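# Replace the box lid and keep both apples on the plate

## Task

Set the lid back onto the box, and make sure that when the scene ends both apples are resting on the plate.

## Robot and tools

Robot: two arms, left_arm and right_arm, each with a two-finger parallel gripper and a wrist camera. In the scene frame the origin sits at table-top height midway between the nominal bases, +z is up, +x points out over the table, and left_arm is on the +y side. Arm names do not match image sides. Calibrated base positions: left_arm (+0.042, +0.323, 0) m, right_arm (-0.026, -0.242, 0) m, each turned only slightly about z. Fixed cameras and the table use the scene frame. Each arm reports its hand pose, velocities, targets and wrist-camera pose in its own base frame. end_effector_position (m) is the point between the finger pads, just behind the tips. The fingers point along the gripper's +z and close along its y axis. Printed positions can be off by a few cm, more at long reach.

Motion numbers. A row is 14 numbers in [-1, 1]: dx, dy, dz, rx, ry, rz, opening for left_arm, then the same seven for right_arm. Both arms are always present in one row. dx..rz are offsets, not poses: they are measured along the arm's current Hand target axes and start from that Hand target as it stands when the action or move begins. 1.0 equals 0.6 m of travel or 180 degrees of turn; rx, ry, rz form a single rotation vector. All zeros for an arm means stay at (re-request) its Hand target. Opening is absolute, not an offset: +1 fully open (about 87 mm gap), +0.5 about 69 mm, 0 about 43 mm, -0.5 about 18 mm, -1 closed. A 0 in the opening slot is a real command, so to keep a gripper unchanged resend its current value.

execute_actions(actions, cameras): actions is a list of actions; each action is a list of up to 15 rows, each row one 1/30 s control step, and a short action repeats its final row to fill 15 steps. Every row of an action counts from the start pose of that action, not from the row before, so repeating an offset in a new action moves further. An empty actions list returns state plus all camera images. cameras picks named cameras, ["all"] or [].

move(target, speed, blend, opening_speed, blocking, cameras): target is one 14-number row or a list of up to 15 rows; every row is an offset from the same starting Hand targets. Paths are straight lines, all finishing together, at least 0.5 s and capped at 10 s in total. speed is top speed in m/s (0.002 to 2.9, default 0.25; turning up to twice that in rad/s), one value or one per target. blend (m) rounds corners between listed targets; 0 stops at each. opening_speed (0.2 or more per second on the -1..+1 scale) ramps the fingers. blocking=false returns after about 0.5 s while the move continues. Moves do not avoid obstacles or the other arm. The result adds a move: line (done, off_target, moving, held, fault, with limits such as paced or held). done means within 10 mm and 2 degrees; neither done nor off_target tells you about contact.

wait(seconds 0 to 10) lets time pass holding commands. stop brakes a running move. zoom_image(camera, region [x0, y0, x1, y1] pixels, at most 504x504) enlarges part of the latest image from cam_head_left, cam_head_right, cam_high, cam_low, cam_left_wrist or cam_right_wrist (all 896x504). read_manual returns licence text only. finished_scene(scene) ends the scene irreversibly; the goal must hold without the robot. After ending scene 1 make no further call in that reply.

Result lines: end_effector_position and end_effector_quat_wxyz per arm; Hand target, the last commanded pose after clipping, from which the next offsets count; Tool commands; grip_measured on the same scale as opening; Joint positions (gripper last, 0 closed to 1 open); Joint velocities (may be omitted when all within noise); Joint torques (include arm weight, numbers 1-3 wrap at ±28 N m); motor temperatures; step readings of positions for action calls.

Behaviour. Orientation commands are clipped to within 40 degrees of the measured orientation each step. Grippers often stop short, sag or tilt, especially at long reach; check position and orientation after each move and send the missing offset. To grip, command an opening about 0.04 below the grip_measured reading at first contact. An arm blocked by something keeps pressing until commanded back past its gripper.

Avoid: dropping or releasing moving objects, fast contact, pushing targets far past contact, letting anything leave the table, and any contact or squeeze between the two arms or their grippers and wrist cameras (the clearance check does not cover these). Do not route paths near an arm's own base; go around. Strain on the wrist camera cables and stretched or stalled arms heat motors: MOTOR HOT appears at 75 °C, a fault folds the arm at 90 °C, and it collapses at 100 °C. Loose objects may occasionally be nudged by outside pushes.

Each tool is called after "Emit:" by a JSON object that holds its "api" and its "payload".

## Session

Emit:
{"api": "execute_actions", "payload": {"actions": []}}

Scene clock: 0.00 s.
left_arm: end_effector_position=(+0.2958, -0.0421, +0.2609) grip_measured=+1.000 end_effector_quat_wxyz=(+0.565, +0.063, +0.817, -0.094) | right_arm: end_effector_position=(+0.2545, +0.0778, +0.1622) grip_measured=+0.986 end_effector_quat_wxyz=(+0.339, +0.099, +0.936, -0.004)
Joint positions: left_arm=[-0.017 0.828 0.904 -0.435 0.211 -0.01 1] | right_arm=[0.445 1.104 1.004 -0.86 0.346 0.545 0.993]
Joint velocities: within noise
Joint torques (N m): no reading
Motor temperatures (°C): left_arm=[31 39 44 46 34 36 34] | right_arm=[36 42 49 40 34 35 33]
Heat: left arm: 46 °C; right arm: 49 °C.
Hand target: left_arm +0.2972, -0.0422, +0.2690; +0.574, +0.064, +0.811, -0.094 | right_arm +0.2555, +0.0786, +0.1656; +0.342, +0.099, +0.934, -0.001
Tool commands: left_gripper/opening=+1.0 right_gripper/opening=+1.0

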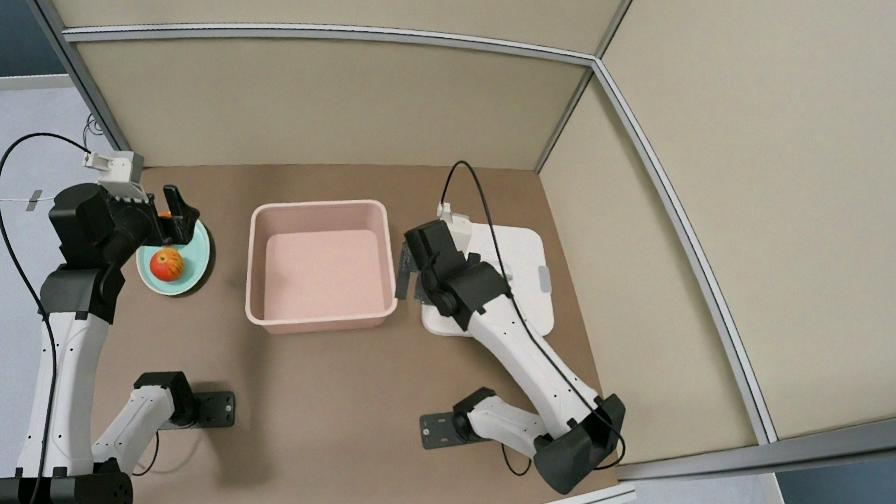

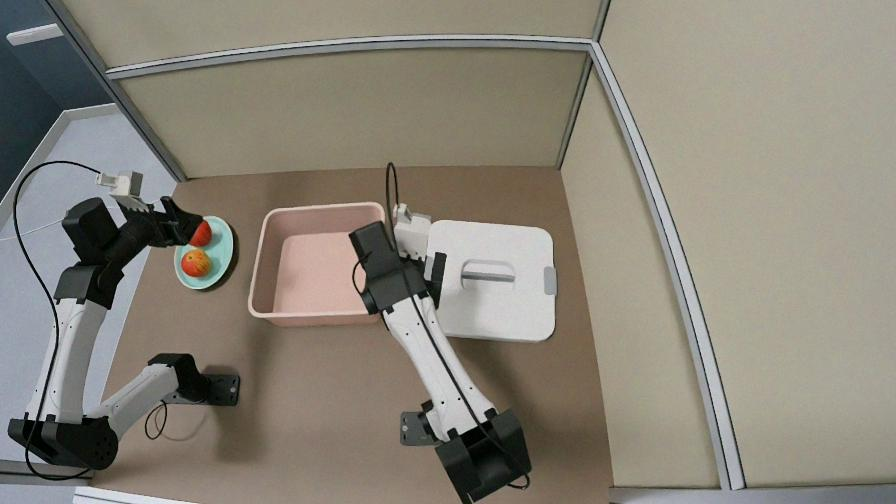

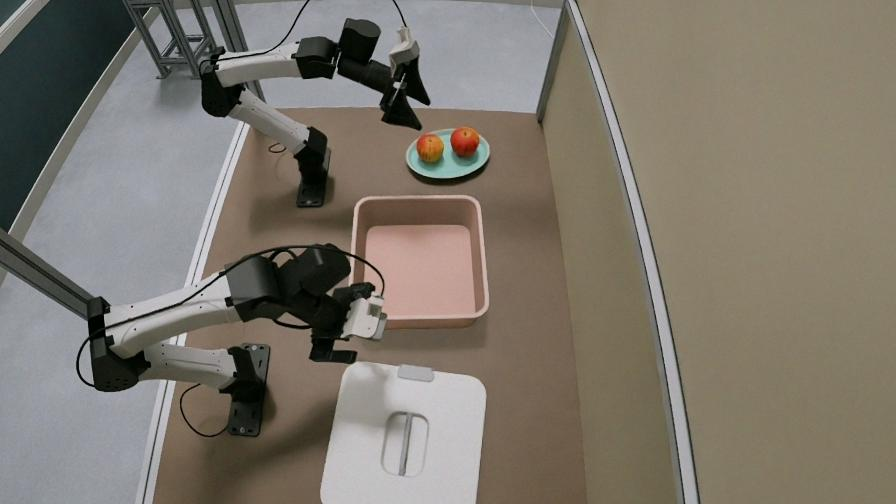

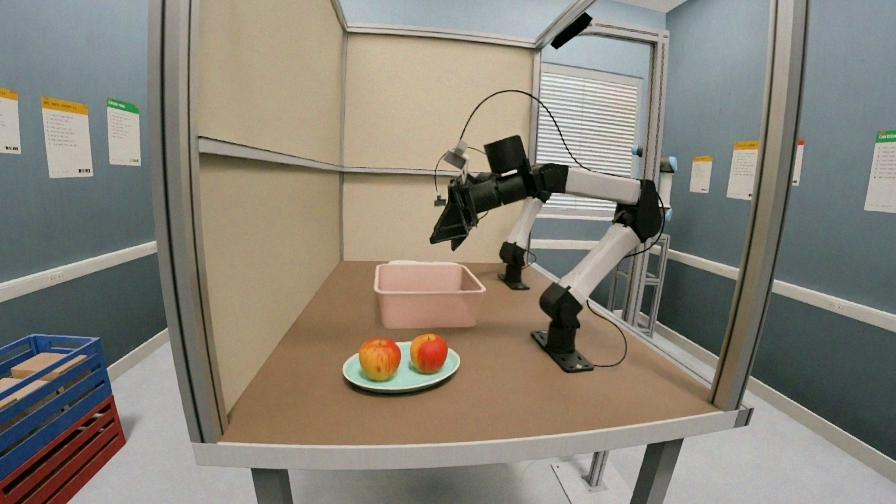

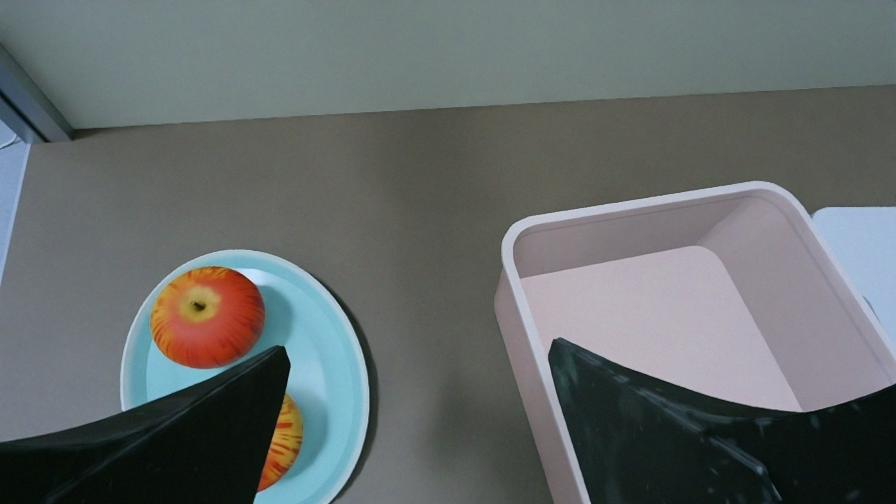

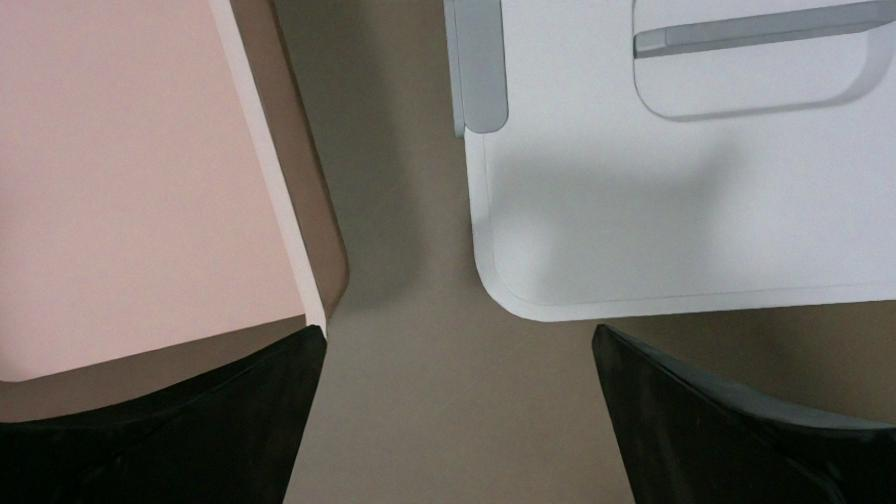

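Emit:
{"api": "move", "payload": {"target": [0,0.15,0,0,0,0,1,-0.198,-0.275,0.076,-0.179,0.179,-0.541,1], "cameras": ["cam_right_wrist","cam_high","cam_head_right"], "speed": 0.5}}

Scene clock: 79.13 s.
left_arm: end_effector_position=(+0.3099, +0.0427, +0.2459) grip_measured=+1.000 end_effector_quat_wxyz=(+0.556, +0.049, +0.823, -0.103) | right_arm: end_effector_position=(+0.3425, -0.1041, +0.1929) grip_measured=+0.986 end_effector_quat_wxyz=(-0.026, +0.703, -0.710, +0.033)
Joint positions: left_arm=[0.464 0.98 0.934 -0.424 0.65 0.174 1] | right_arm=[-0.183 1.824 1.874 -1.537 -0.005 -1.742 0.993]
Joint torques (N m): left_arm=[0.91 -1.94 10.09 1.64 0.23 0.27] | right_arm=[-0.03 -6.31 7.99 0.08 0.11 -0.12]
Heat: left arm: 49 °C; right arm: 51 °C.
Hand target: left_arm +0.3163, +0.0455, +0.2619; +0.574, +0.064, +0.811, -0.094 | right_arm +0.3425, -0.1084, +0.1957; +0.000, +0.706, -0.708, +0.001
Off the commanded pose: left_arm 0.017 m, 3 deg | right_arm 0.005 m, 5 deg.
joint sent to its limit (right arm) — joint 4 (wrist pitch), lower limit. The joint targets are off in orientation, not in position.
move: off_target (left_arm, right_arm)
camera_calibration:
cam_right_wrist: T_world_to_cam=[[0.995766, -0.051262, 0.0763052, -0.358715], [-0.090689, -0.683504, 0.724291, -0.151438], [0.0150263, -0.728144, -0.685259, 0.193376], [0, 0, 0, 1]] pos_world=[0.340557, 0.0189091, 0.26957]
Images, in order (width x height): cam_head_right 896x504, cam_high 896x504, cam_right_wrist 896x504.

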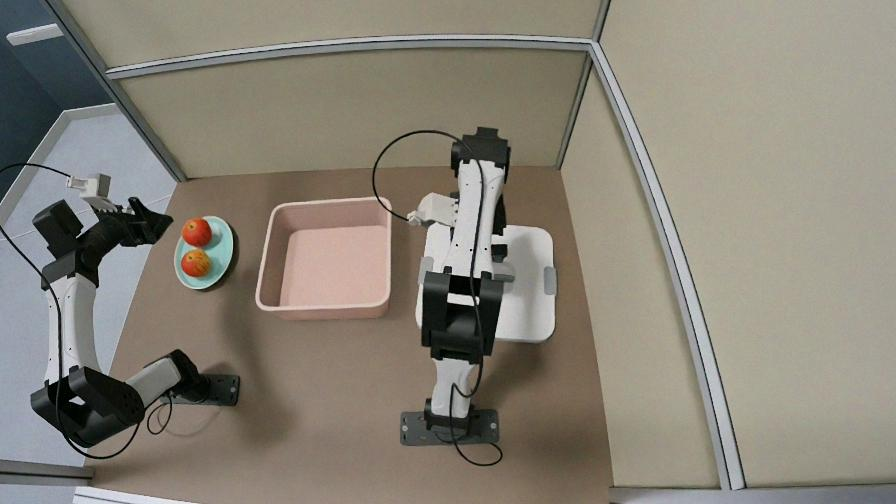

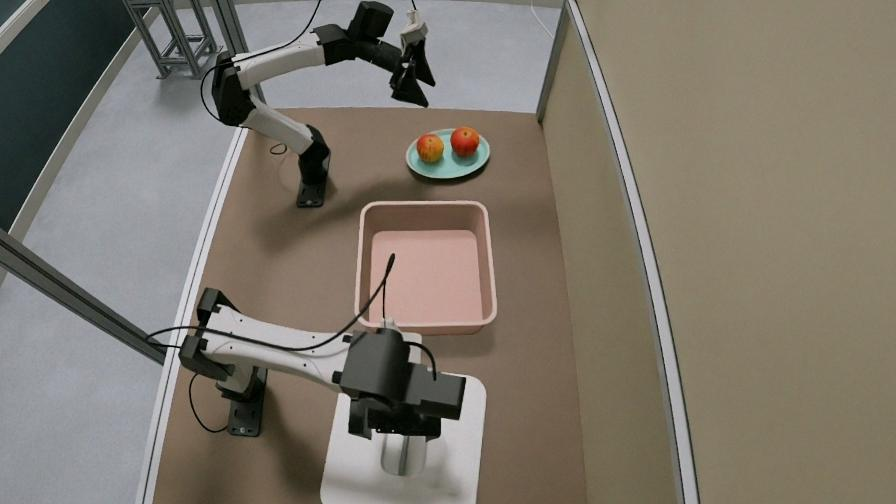

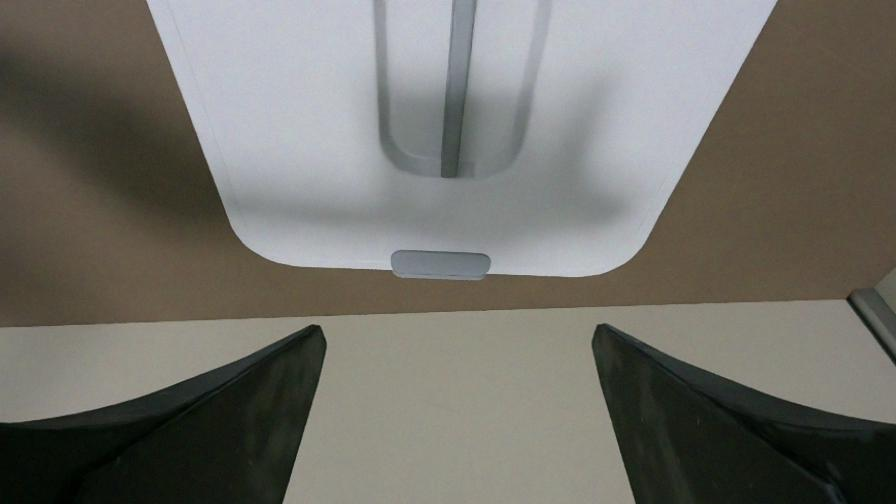

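Emit:
{"api": "move", "payload": {"target": [0,0,0,0,0,0,1,0,-0.021,0.21,0,0,0.028,0.4], "cameras": ["cam_right_wrist","cam_high","cam_head_right"]}}

Emit:
{"api": "zoom_image", "payload": {"camera": "cam_high", "region": [300, 320, 520, 503]}}

Scene clock: 116.50 s.
left_arm: end_effector_position=(+0.3099, +0.0427, +0.2459) grip_measured=+1.000 end_effector_quat_wxyz=(+0.556, +0.049, +0.823, -0.103) | right_arm: end_effector_position=(+0.3535, -0.1065, +0.0712) grip_measured=+0.400 end_effector_quat_wxyz=(+0.001, +0.680, -0.733, -0.006)
Joint positions: left_arm=[0.464 0.98 0.934 -0.424 0.65 0.174 1] | right_arm=[-0.183 1.942 1.548 -1.187 -0.005 -1.679 0.7]
Joint torques (N m): left_arm=[0.94 -1.91 10.11 1.64 0.22 0.26] | right_arm=[0.28 -7.99 5.39 0.26 0.06 0.11]
Motor temperatures (°C): left_arm=[31 36 52 51 33 35 33] | right_arm=[36 43 51 35 34 34 32]
Heat: left arm: 52 °C; right arm: 51 °C.
Hand target: left_arm +0.3163, +0.0456, +0.2619; +0.574, +0.064, +0.811, -0.094 | right_arm +0.3554, -0.1086, +0.0698; +0.000, +0.675, -0.738, +0.001
Off the commanded pose: left_arm 0.017 m, 3 deg | right_arm 0.003 m, 1 deg.
move: off_target (left_arm)
camera_calibration:
cam_right_wrist: T_world_to_cam=[[0.99324, -0.114869, -0.0167123, -0.359766], [-0.067994, -0.692428, 0.718276, -0.0725588], [-0.0940797, -0.712284, -0.695557, 0.14912], [0, 0, 0, 1]] pos_world=[0.36643, 0.0146479, 0.149826]
Images, in order (width x height): cam_head_right 896x504, cam_high 896x504, cam_right_wrist 896x504.

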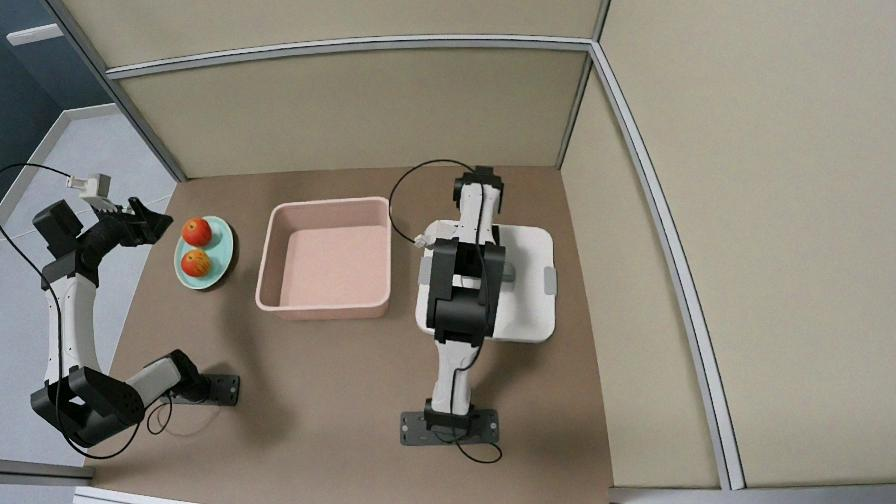

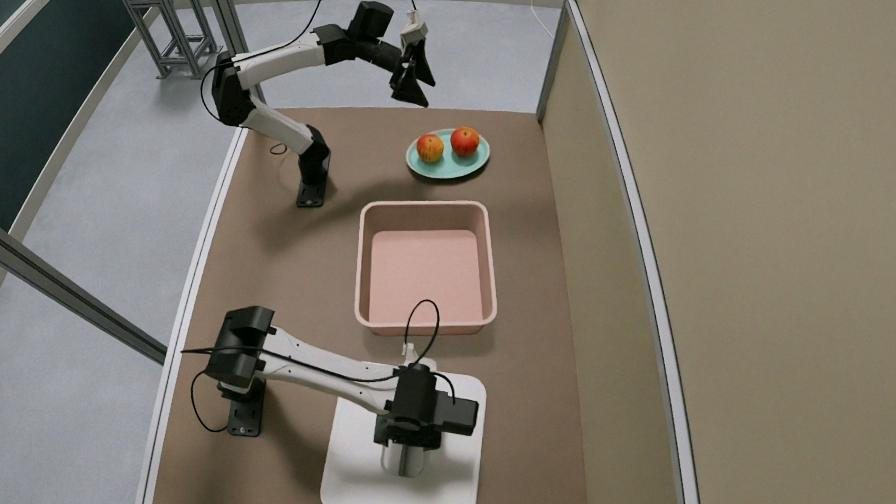

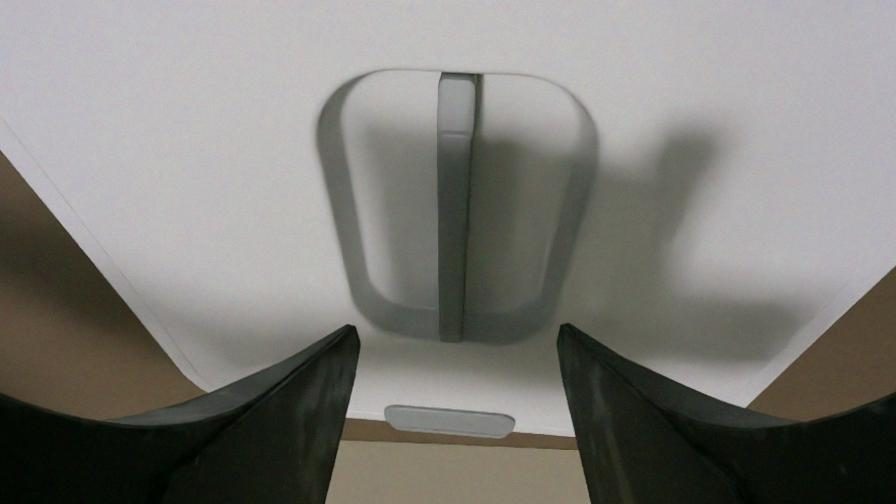

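Scaled by 2.291.

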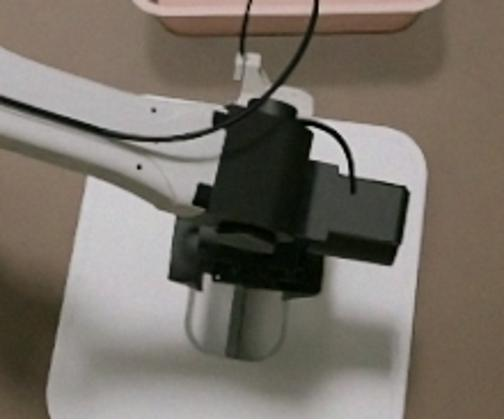

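Emit:
{"api": "move", "payload": {"target": [[0,0,0,0,0,0,1,0,0,0.05,0,0,0,-0.1],[0,0,0,0,0,0,1,0,0,0.075,0,0,0,-0.1]], "speed": 0.12, "cameras": ["cam_right_wrist"]}}

Scene clock: 134.20 s.
left_arm: end_effector_position=(+0.3099, +0.0427, +0.2459) grip_measured=+1.000 end_effector_quat_wxyz=(+0.556, +0.049, +0.823, -0.103) | right_arm: end_effector_position=(+0.3546, -0.1069, +0.0288) grip_measured=-0.100 end_effector_quat_wxyz=(-0.001, +0.680, -0.733, -0.002)
Joint positions: left_arm=[0.464 0.98 0.934 -0.424 0.65 0.174 1] | right_arm=[-0.183 1.977 1.424 -1.021 -0.004 -1.677 0.45]
Joint torques (N m): left_arm=[0.87 -1.95 10.09 1.65 0.22 0.26] | right_arm=[0.29 -7.54 5.07 0.28 0.06 0.11]
Heat: left arm: 53 °C; right arm: 50 °C.
Hand target: left_arm +0.3163, +0.0456, +0.2619; +0.574, +0.064, +0.811, -0.094 | right_arm +0.3553, -0.1087, +0.0248; +0.000, +0.674, -0.738, +0.001
Off the commanded pose: left_arm 0.017 m, 3 deg | right_arm 0.004 m, 1 deg.
move: off_target (left_arm)
camera_calibration:
cam_right_wrist: T_world_to_cam=[[0.993159, -0.11641, -0.0091628, -0.361963], [-0.0742969, -0.690501, 0.719505, -0.0398305], [-0.0900845, -0.713902, -0.694426, 0.11778], [0, 0, 0, 1]] pos_world=[0.367138, 0.014444, 0.107131]
Images, in order (width x height): cam_right_wrist 896x504.

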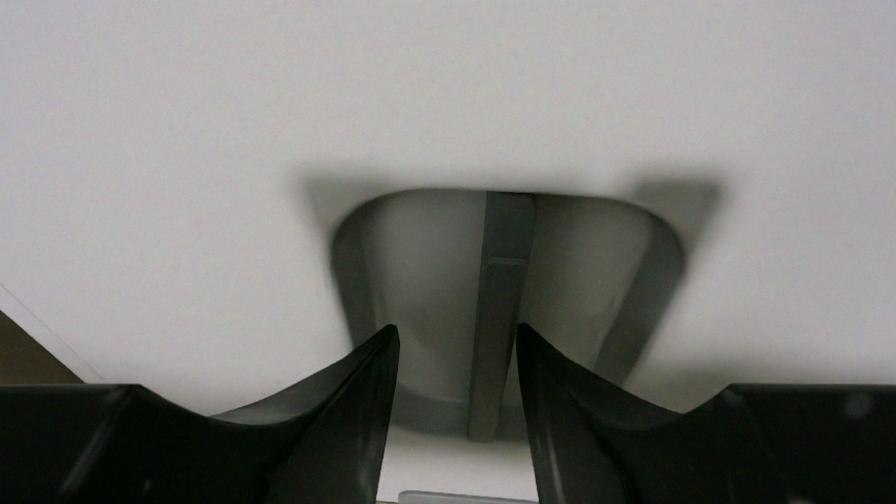

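Emit:
{"api": "move", "payload": {"target": [0,0,0,0,0,0,1,0,-0.016,0.007,0,0,0,-0.1], "speed": 0.1, "cameras": ["cam_right_wrist"]}}

Scene clock: 146.53 s.
left_arm: end_effector_position=(+0.3099, +0.0427, +0.2459) grip_measured=+1.000 end_effector_quat_wxyz=(+0.556, +0.049, +0.823, -0.103) | right_arm: end_effector_position=(+0.3579, -0.1080, +0.0243) grip_measured=-0.100 end_effector_quat_wxyz=(+0.002, +0.678, -0.735, -0.004)
Joint positions: left_arm=[0.464 0.98 0.934 -0.424 0.65 0.174 1] | right_arm=[-0.183 2.001 1.441 -1.019 -0.001 -1.672 0.45]
Joint torques (N m): left_arm=[0.87 -1.95 10.1 1.66 0.23 0.26] | right_arm=[0.46 -6.56 7.31 0.25 0.03 0.12]
Heat: left arm: 54 °C; right arm: 50 °C.
Hand target: left_arm +0.3163, +0.0456, +0.2619; +0.574, +0.064, +0.811, -0.094 | right_arm +0.3648, -0.1096, +0.0205; +0.000, +0.675, -0.738, +0.001
Off the commanded pose: left_arm 0.017 m, 3 deg | right_arm 0.008 m, 1 deg.
move: off_target (left_arm)
camera_calibration:
cam_right_wrist: T_world_to_cam=[[0.992401, -0.122063, -0.0154923, -0.365671], [-0.0734899, -0.689001, 0.721025, -0.0373491], [-0.0986851, -0.714408, -0.692736, 0.117176], [0, 0, 0, 1]] pos_world=[0.371711, 0.0133431, 0.102437]
Images, in order (width x height): cam_right_wrist 896x504.

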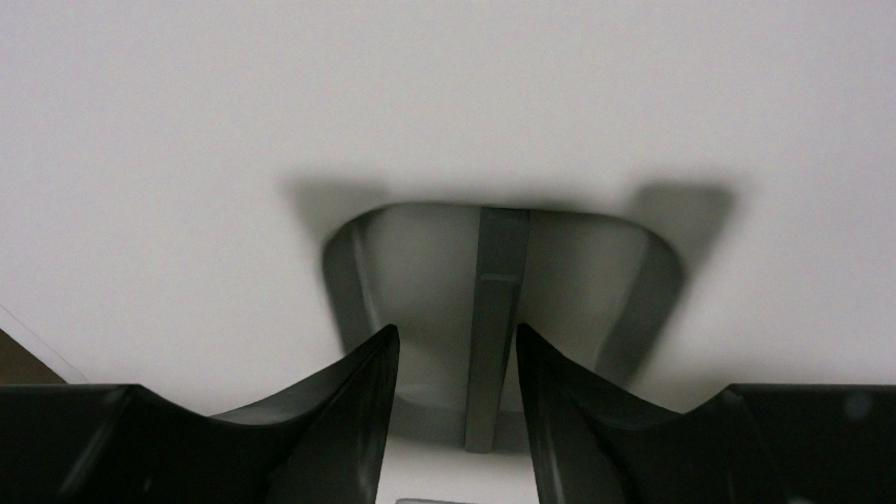

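Emit:
{"api": "move", "payload": {"target": [0,0,0,0,0,0,1,0,0.004,0,0,0,0,-1], "opening_speed": 0.8, "cameras": ["cam_right_wrist"]}}

Scene clock: 161.57 s.
left_arm: end_effector_position=(+0.3099, +0.0427, +0.2459) grip_measured=+1.000 end_effector_quat_wxyz=(+0.556, +0.049, +0.823, -0.103) | right_arm: end_effector_position=(+0.3613, -0.1087, +0.0244) grip_measured=-0.696 end_effector_quat_wxyz=(-0.002, +0.677, -0.736, +0.002)
Joint positions: left_arm=[0.464 0.98 0.934 -0.424 0.65 0.174 1] | right_arm=[-0.183 2.001 1.441 -1.005 -0.001 -1.67 0.152]
Joint torques (N m): left_arm=[0.87 -1.92 10.1 1.63 0.21 0.26] | right_arm=[0.43 -7.21 6.11 0.18 0.04 0.07]
Heat: left arm: 54 °C; right arm: 50 °C.
Hand target: left_arm +0.3163, +0.0456, +0.2619; +0.574, +0.064, +0.811, -0.094 | right_arm +0.3625, -0.1094, +0.0205; +0.000, +0.674, -0.738, +0.001
Off the commanded pose: left_arm 0.017 m, 3 deg | right_arm 0.004 m, 0 deg.
move: off_target (left_arm)
camera_calibration:
cam_right_wrist: T_world_to_cam=[[0.992281, -0.124, -0.00131092, -0.369602], [-0.0848921, -0.686957, 0.721722, -0.0332034], [-0.0903943, -0.71604, -0.692182, 0.113931], [0, 0, 0, 1]] pos_world=[0.374229, 0.0129393, 0.10234]
Images, in order (width x height): cam_right_wrist 896x504.

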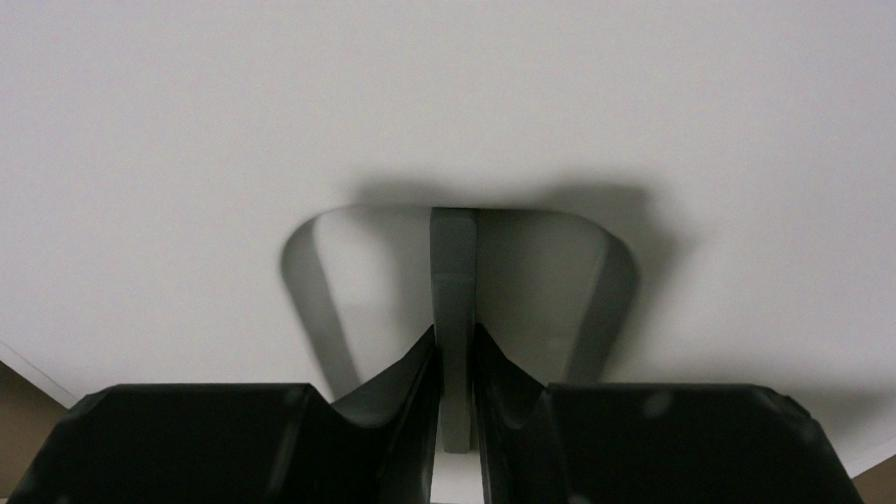

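Emit:
{"api": "move", "payload": {"target": [[0,0,0,0,0,0,1,0,0,-0.29,0,0,0,-1],[0,0,0,0,0,0,1,-0.603,0.01,-0.3,0,0,-0.028,-1]], "blend": [0.05,0], "speed": 0.3, "cameras": ["all"]}}

Scene clock: 201.33 s.
left_arm: end_effector_position=(+0.3099, +0.0427, +0.2459) grip_measured=+1.000 end_effector_quat_wxyz=(+0.556, +0.049, +0.823, -0.103) | right_arm: end_effector_position=(+0.3855, +0.2553, +0.1920) grip_measured=-0.702 end_effector_quat_wxyz=(-0.145, +0.717, -0.681, +0.027)
Joint positions: left_arm=[0.464 0.98 0.934 -0.424 0.65 0.174 1] | right_arm=[0.663 2.276 2.543 -1.544 0.011 -0.96 0.149]
Joint torques (N m): left_arm=[0.88 -1.96 10.06 1.64 0.23 0.26] | right_arm=[0.02 -10.15 8.72 0.58 0.18 0.13]
Motor temperatures (°C): left_arm=[31 35 55 51 32 35 32] | right_arm=[36 49 50 32 33 33 33]
Heat: left arm: 55 °C; right arm: 50 °C.
Hand target: left_arm +0.3163, +0.0456, +0.2619; +0.574, +0.064, +0.811, -0.094 | right_arm +0.3890, +0.2519, +0.2001; +0.000, +0.706, -0.708, +0.001
Off the commanded pose: left_arm 0.017 m, 3 deg | right_arm 0.009 m, 17 deg.
joint sent to its limit (right arm) — joint 4 (wrist pitch), lower limit. The joint targets are off in orientation, not in position.
move: off_target (left_arm, right_arm)
camera_calibration:
cam_left_wrist: T_world_to_cam=[[-0.25408, -0.955991, 0.14671, 0.07844], [-0.885038, 0.168634, -0.4339, 0.411395], [0.390065, -0.24009, -0.888936, 0.25251], [0, 0, 0, 1]] pos_world=[0.285535, 0.0662377, 0.391462]
cam_right_wrist: T_world_to_cam=[[0.972921, -0.00921161, 0.230955, -0.414785], [-0.144414, -0.804393, 0.576278, 0.178811], [0.18047, -0.594026, -0.783941, 0.374788], [0, 0, 0, 1]] pos_world=[0.361738, 0.362648, 0.286564]

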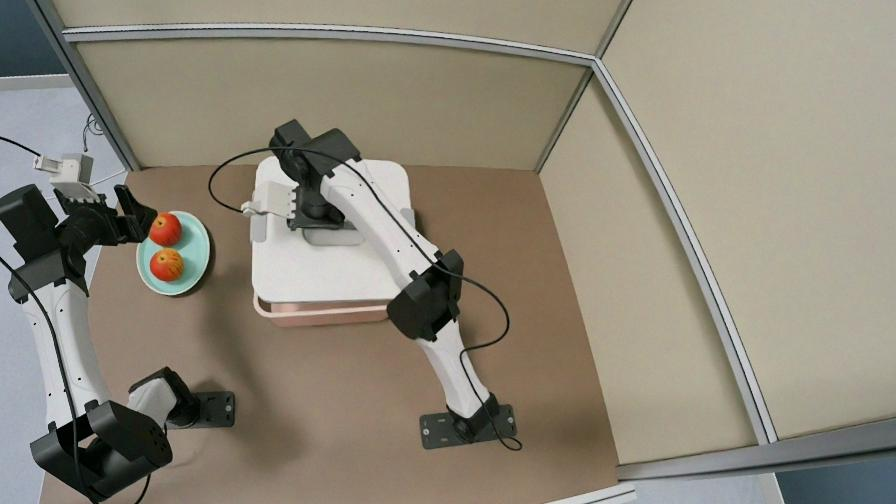

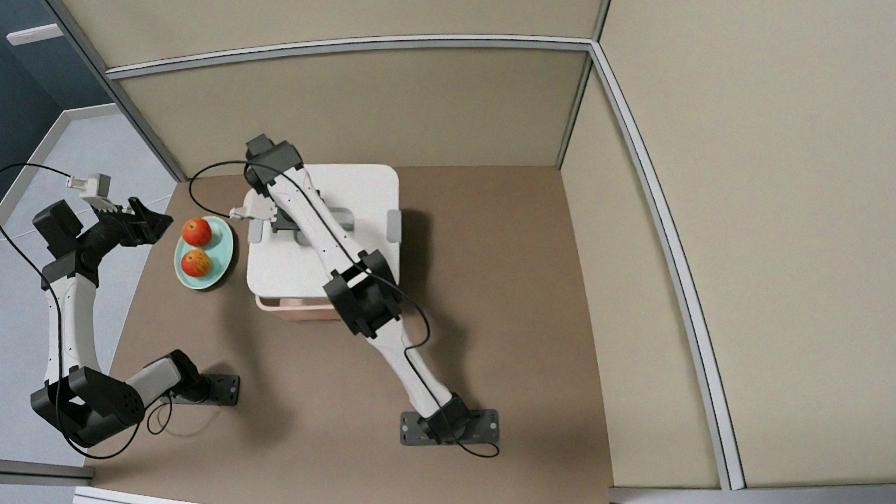

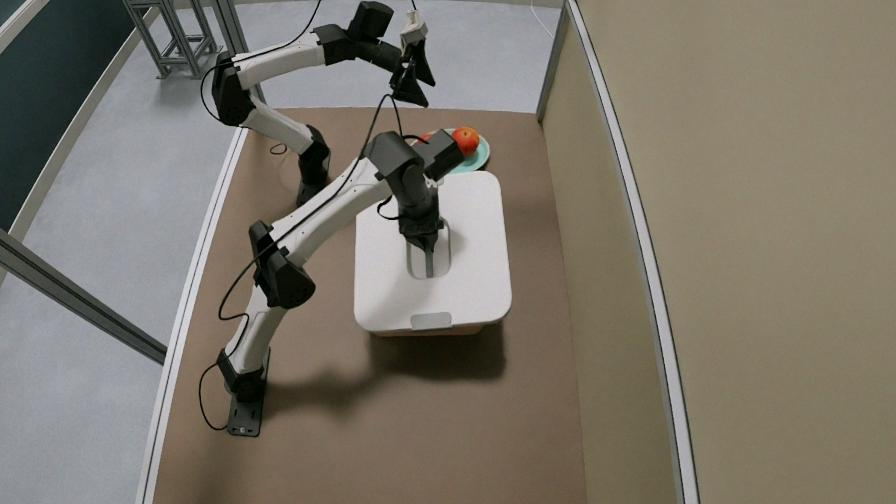

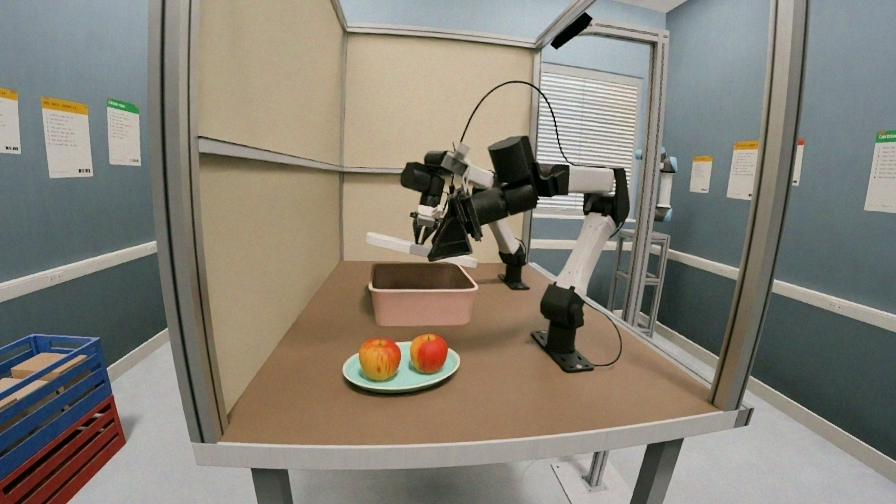

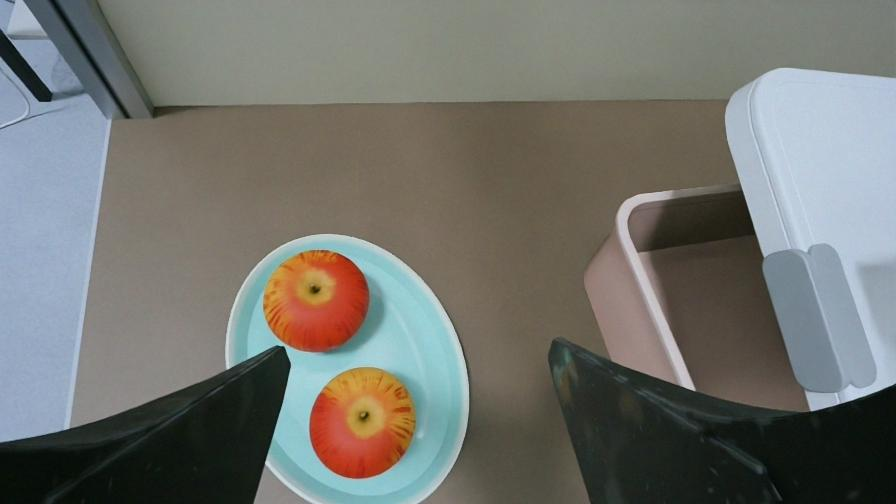

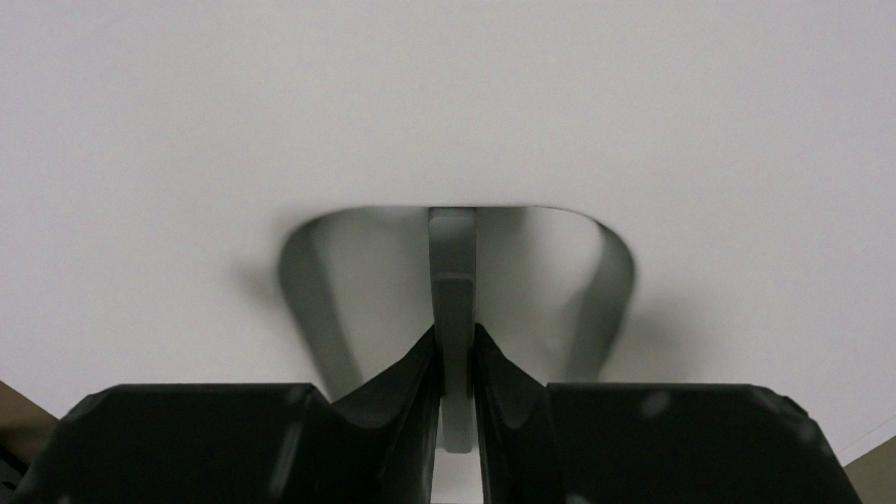

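Emit:
{"api": "move", "payload": {"target": [0,0,0,0,0,0,1,0,0,0.075,0,0,0,-1], "speed": 0.2, "cameras": ["all"]}}

Emit:
{"api": "zoom_image", "payload": {"camera": "cam_low", "region": [340, 200, 520, 340]}}

Emit:
{"api": "zoom_image", "payload": {"camera": "cam_high", "region": [320, 150, 530, 360]}}

Scene clock: 211.50 s.
left_arm: end_effector_position=(+0.3099, +0.0427, +0.2459) grip_measured=+1.000 end_effector_quat_wxyz=(+0.556, +0.049, +0.823, -0.103) | right_arm: end_effector_position=(+0.3891, +0.2569, +0.1575) grip_measured=-0.702 end_effector_quat_wxyz=(-0.106, +0.717, -0.689, +0.021)
Joint positions: left_arm=[0.464 0.98 0.934 -0.424 0.65 0.174 1] | right_arm=[0.66 2.353 2.543 -1.546 0.011 -0.951 0.149]
Joint torques (N m): left_arm=[0.85 -1.99 10.07 1.65 0.22 0.26] | right_arm=[-0.16 -10.45 5.34 0.45 0.08 0.13]
Motor temperatures (°C): left_arm=[31 35 55 51 32 35 32] | right_arm=[36 52 51 32 33 33 33]
Heat: left arm: 55 °C; right arm: 52 °C.
Hand target: left_arm +0.3163, +0.0456, +0.2619; +0.574, +0.064, +0.811, -0.094 | right_arm +0.3890, +0.2517, +0.1551; +0.000, +0.706, -0.708, +0.001
Off the commanded pose: left_arm 0.017 m, 3 deg | right_arm 0.006 m, 13 deg.
joint sent to its limit (right arm) — joint 4 (wrist pitch), lower limit. The joint targets are off in orientation, not in position.
move: off_target (left_arm, right_arm)
camera_calibration:
cam_left_wrist: T_world_to_cam=[[-0.25408, -0.955991, 0.14671, 0.07844], [-0.885038, 0.168634, -0.4339, 0.411395], [0.390065, -0.24009, -0.888936, 0.25251], [0, 0, 0, 1]] pos_world=[0.285535, 0.0662377, 0.391462]
cam_right_wrist: T_world_to_cam=[[0.985647, -0.011143, 0.168454, -0.404844], [-0.115032, -0.774663, 0.621824, 0.174133], [0.123566, -0.632277, -0.764825, 0.376995], [0, 0, 0, 1]] pos_world=[0.372481, 0.368748, 0.248252]

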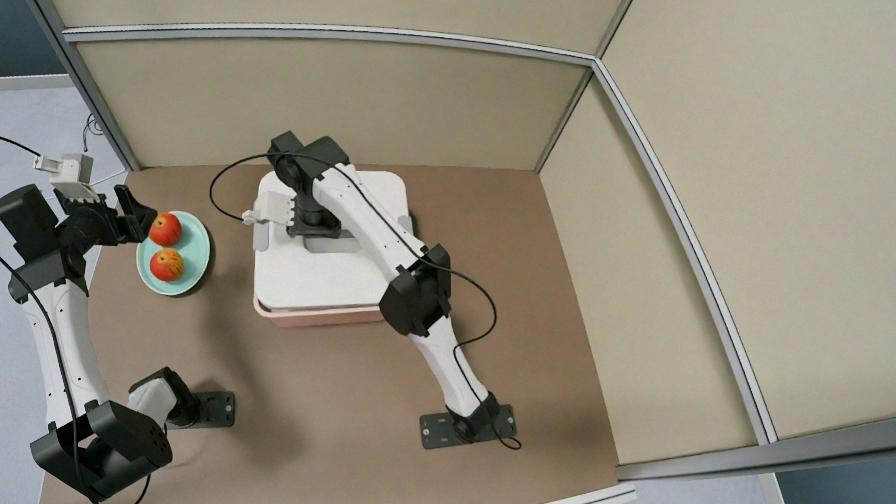

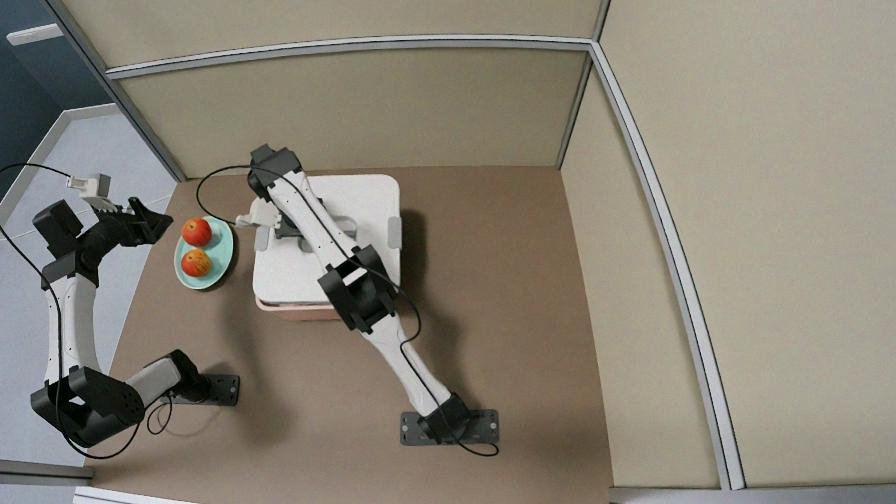

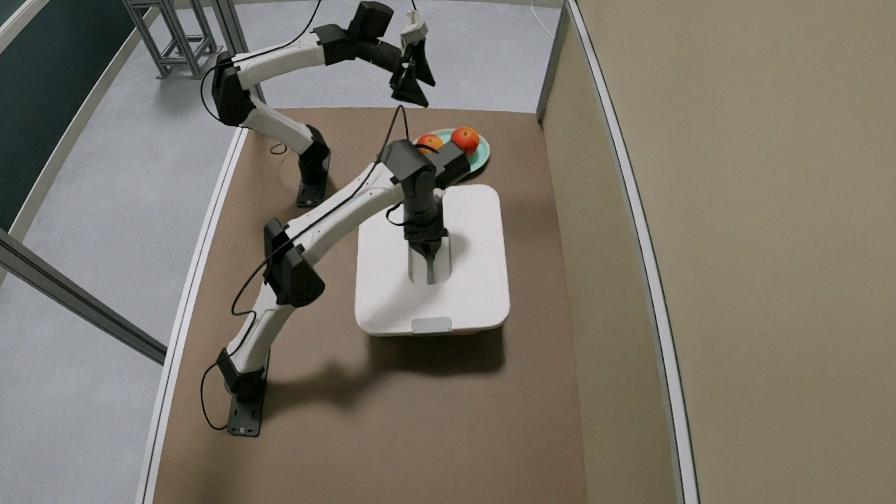

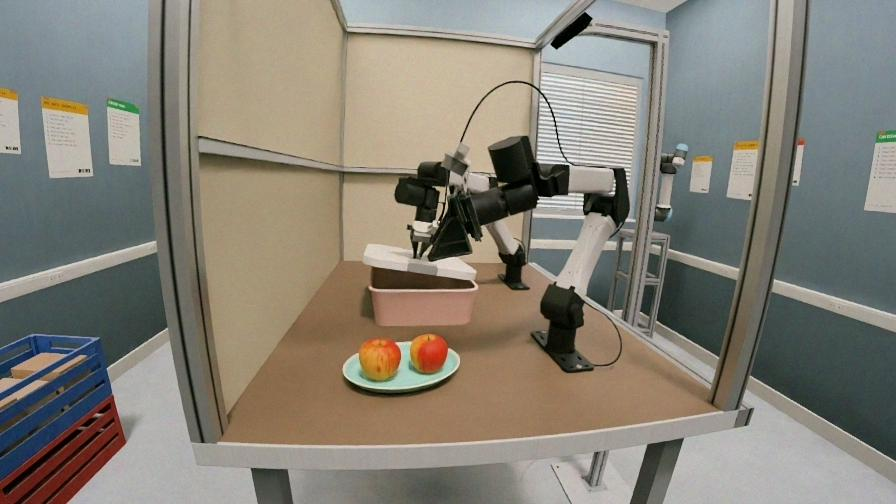

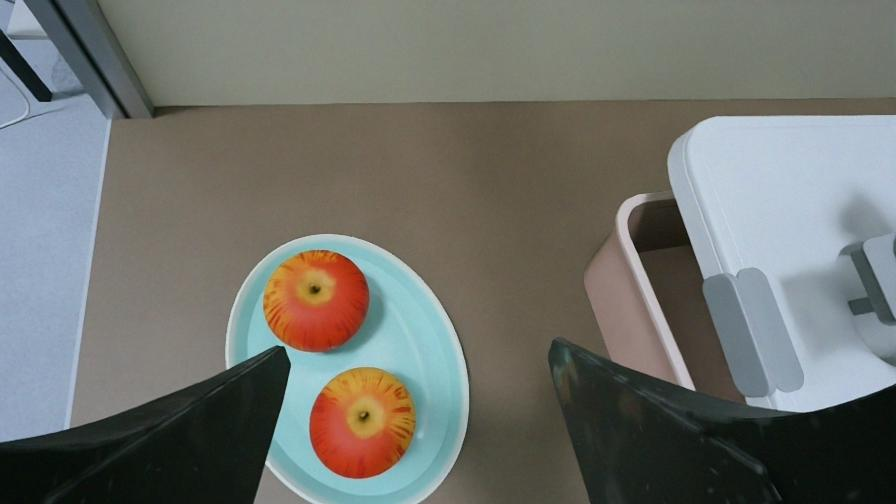

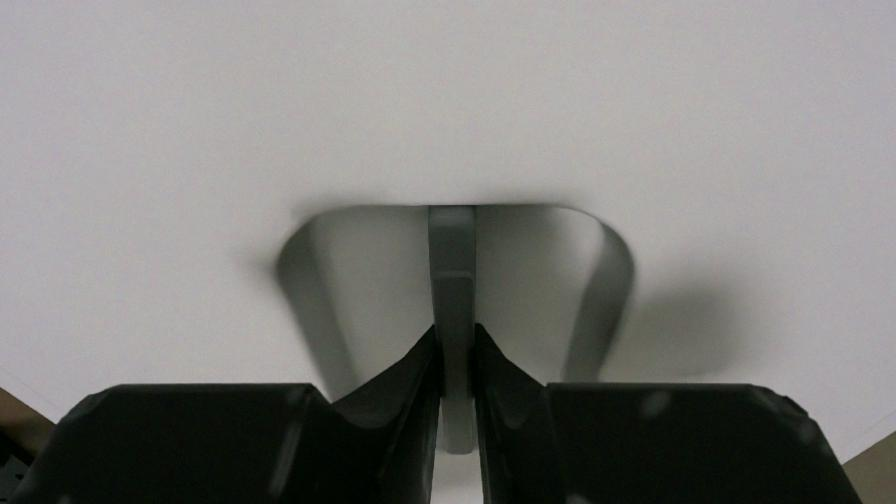

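Scaled by 2.800.

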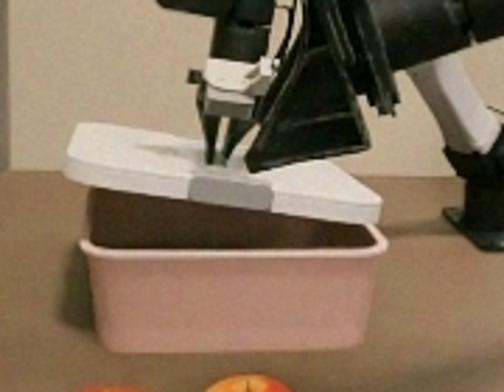

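Scaled by 2.400.

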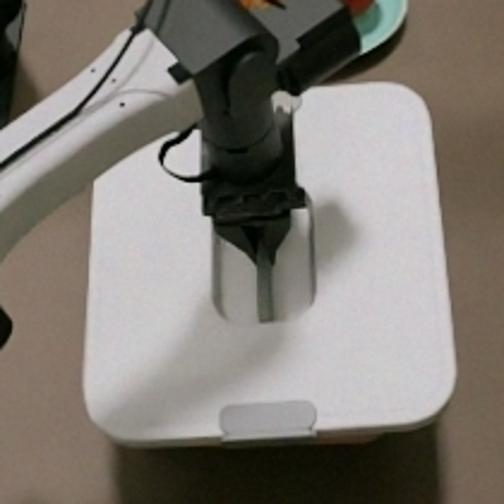

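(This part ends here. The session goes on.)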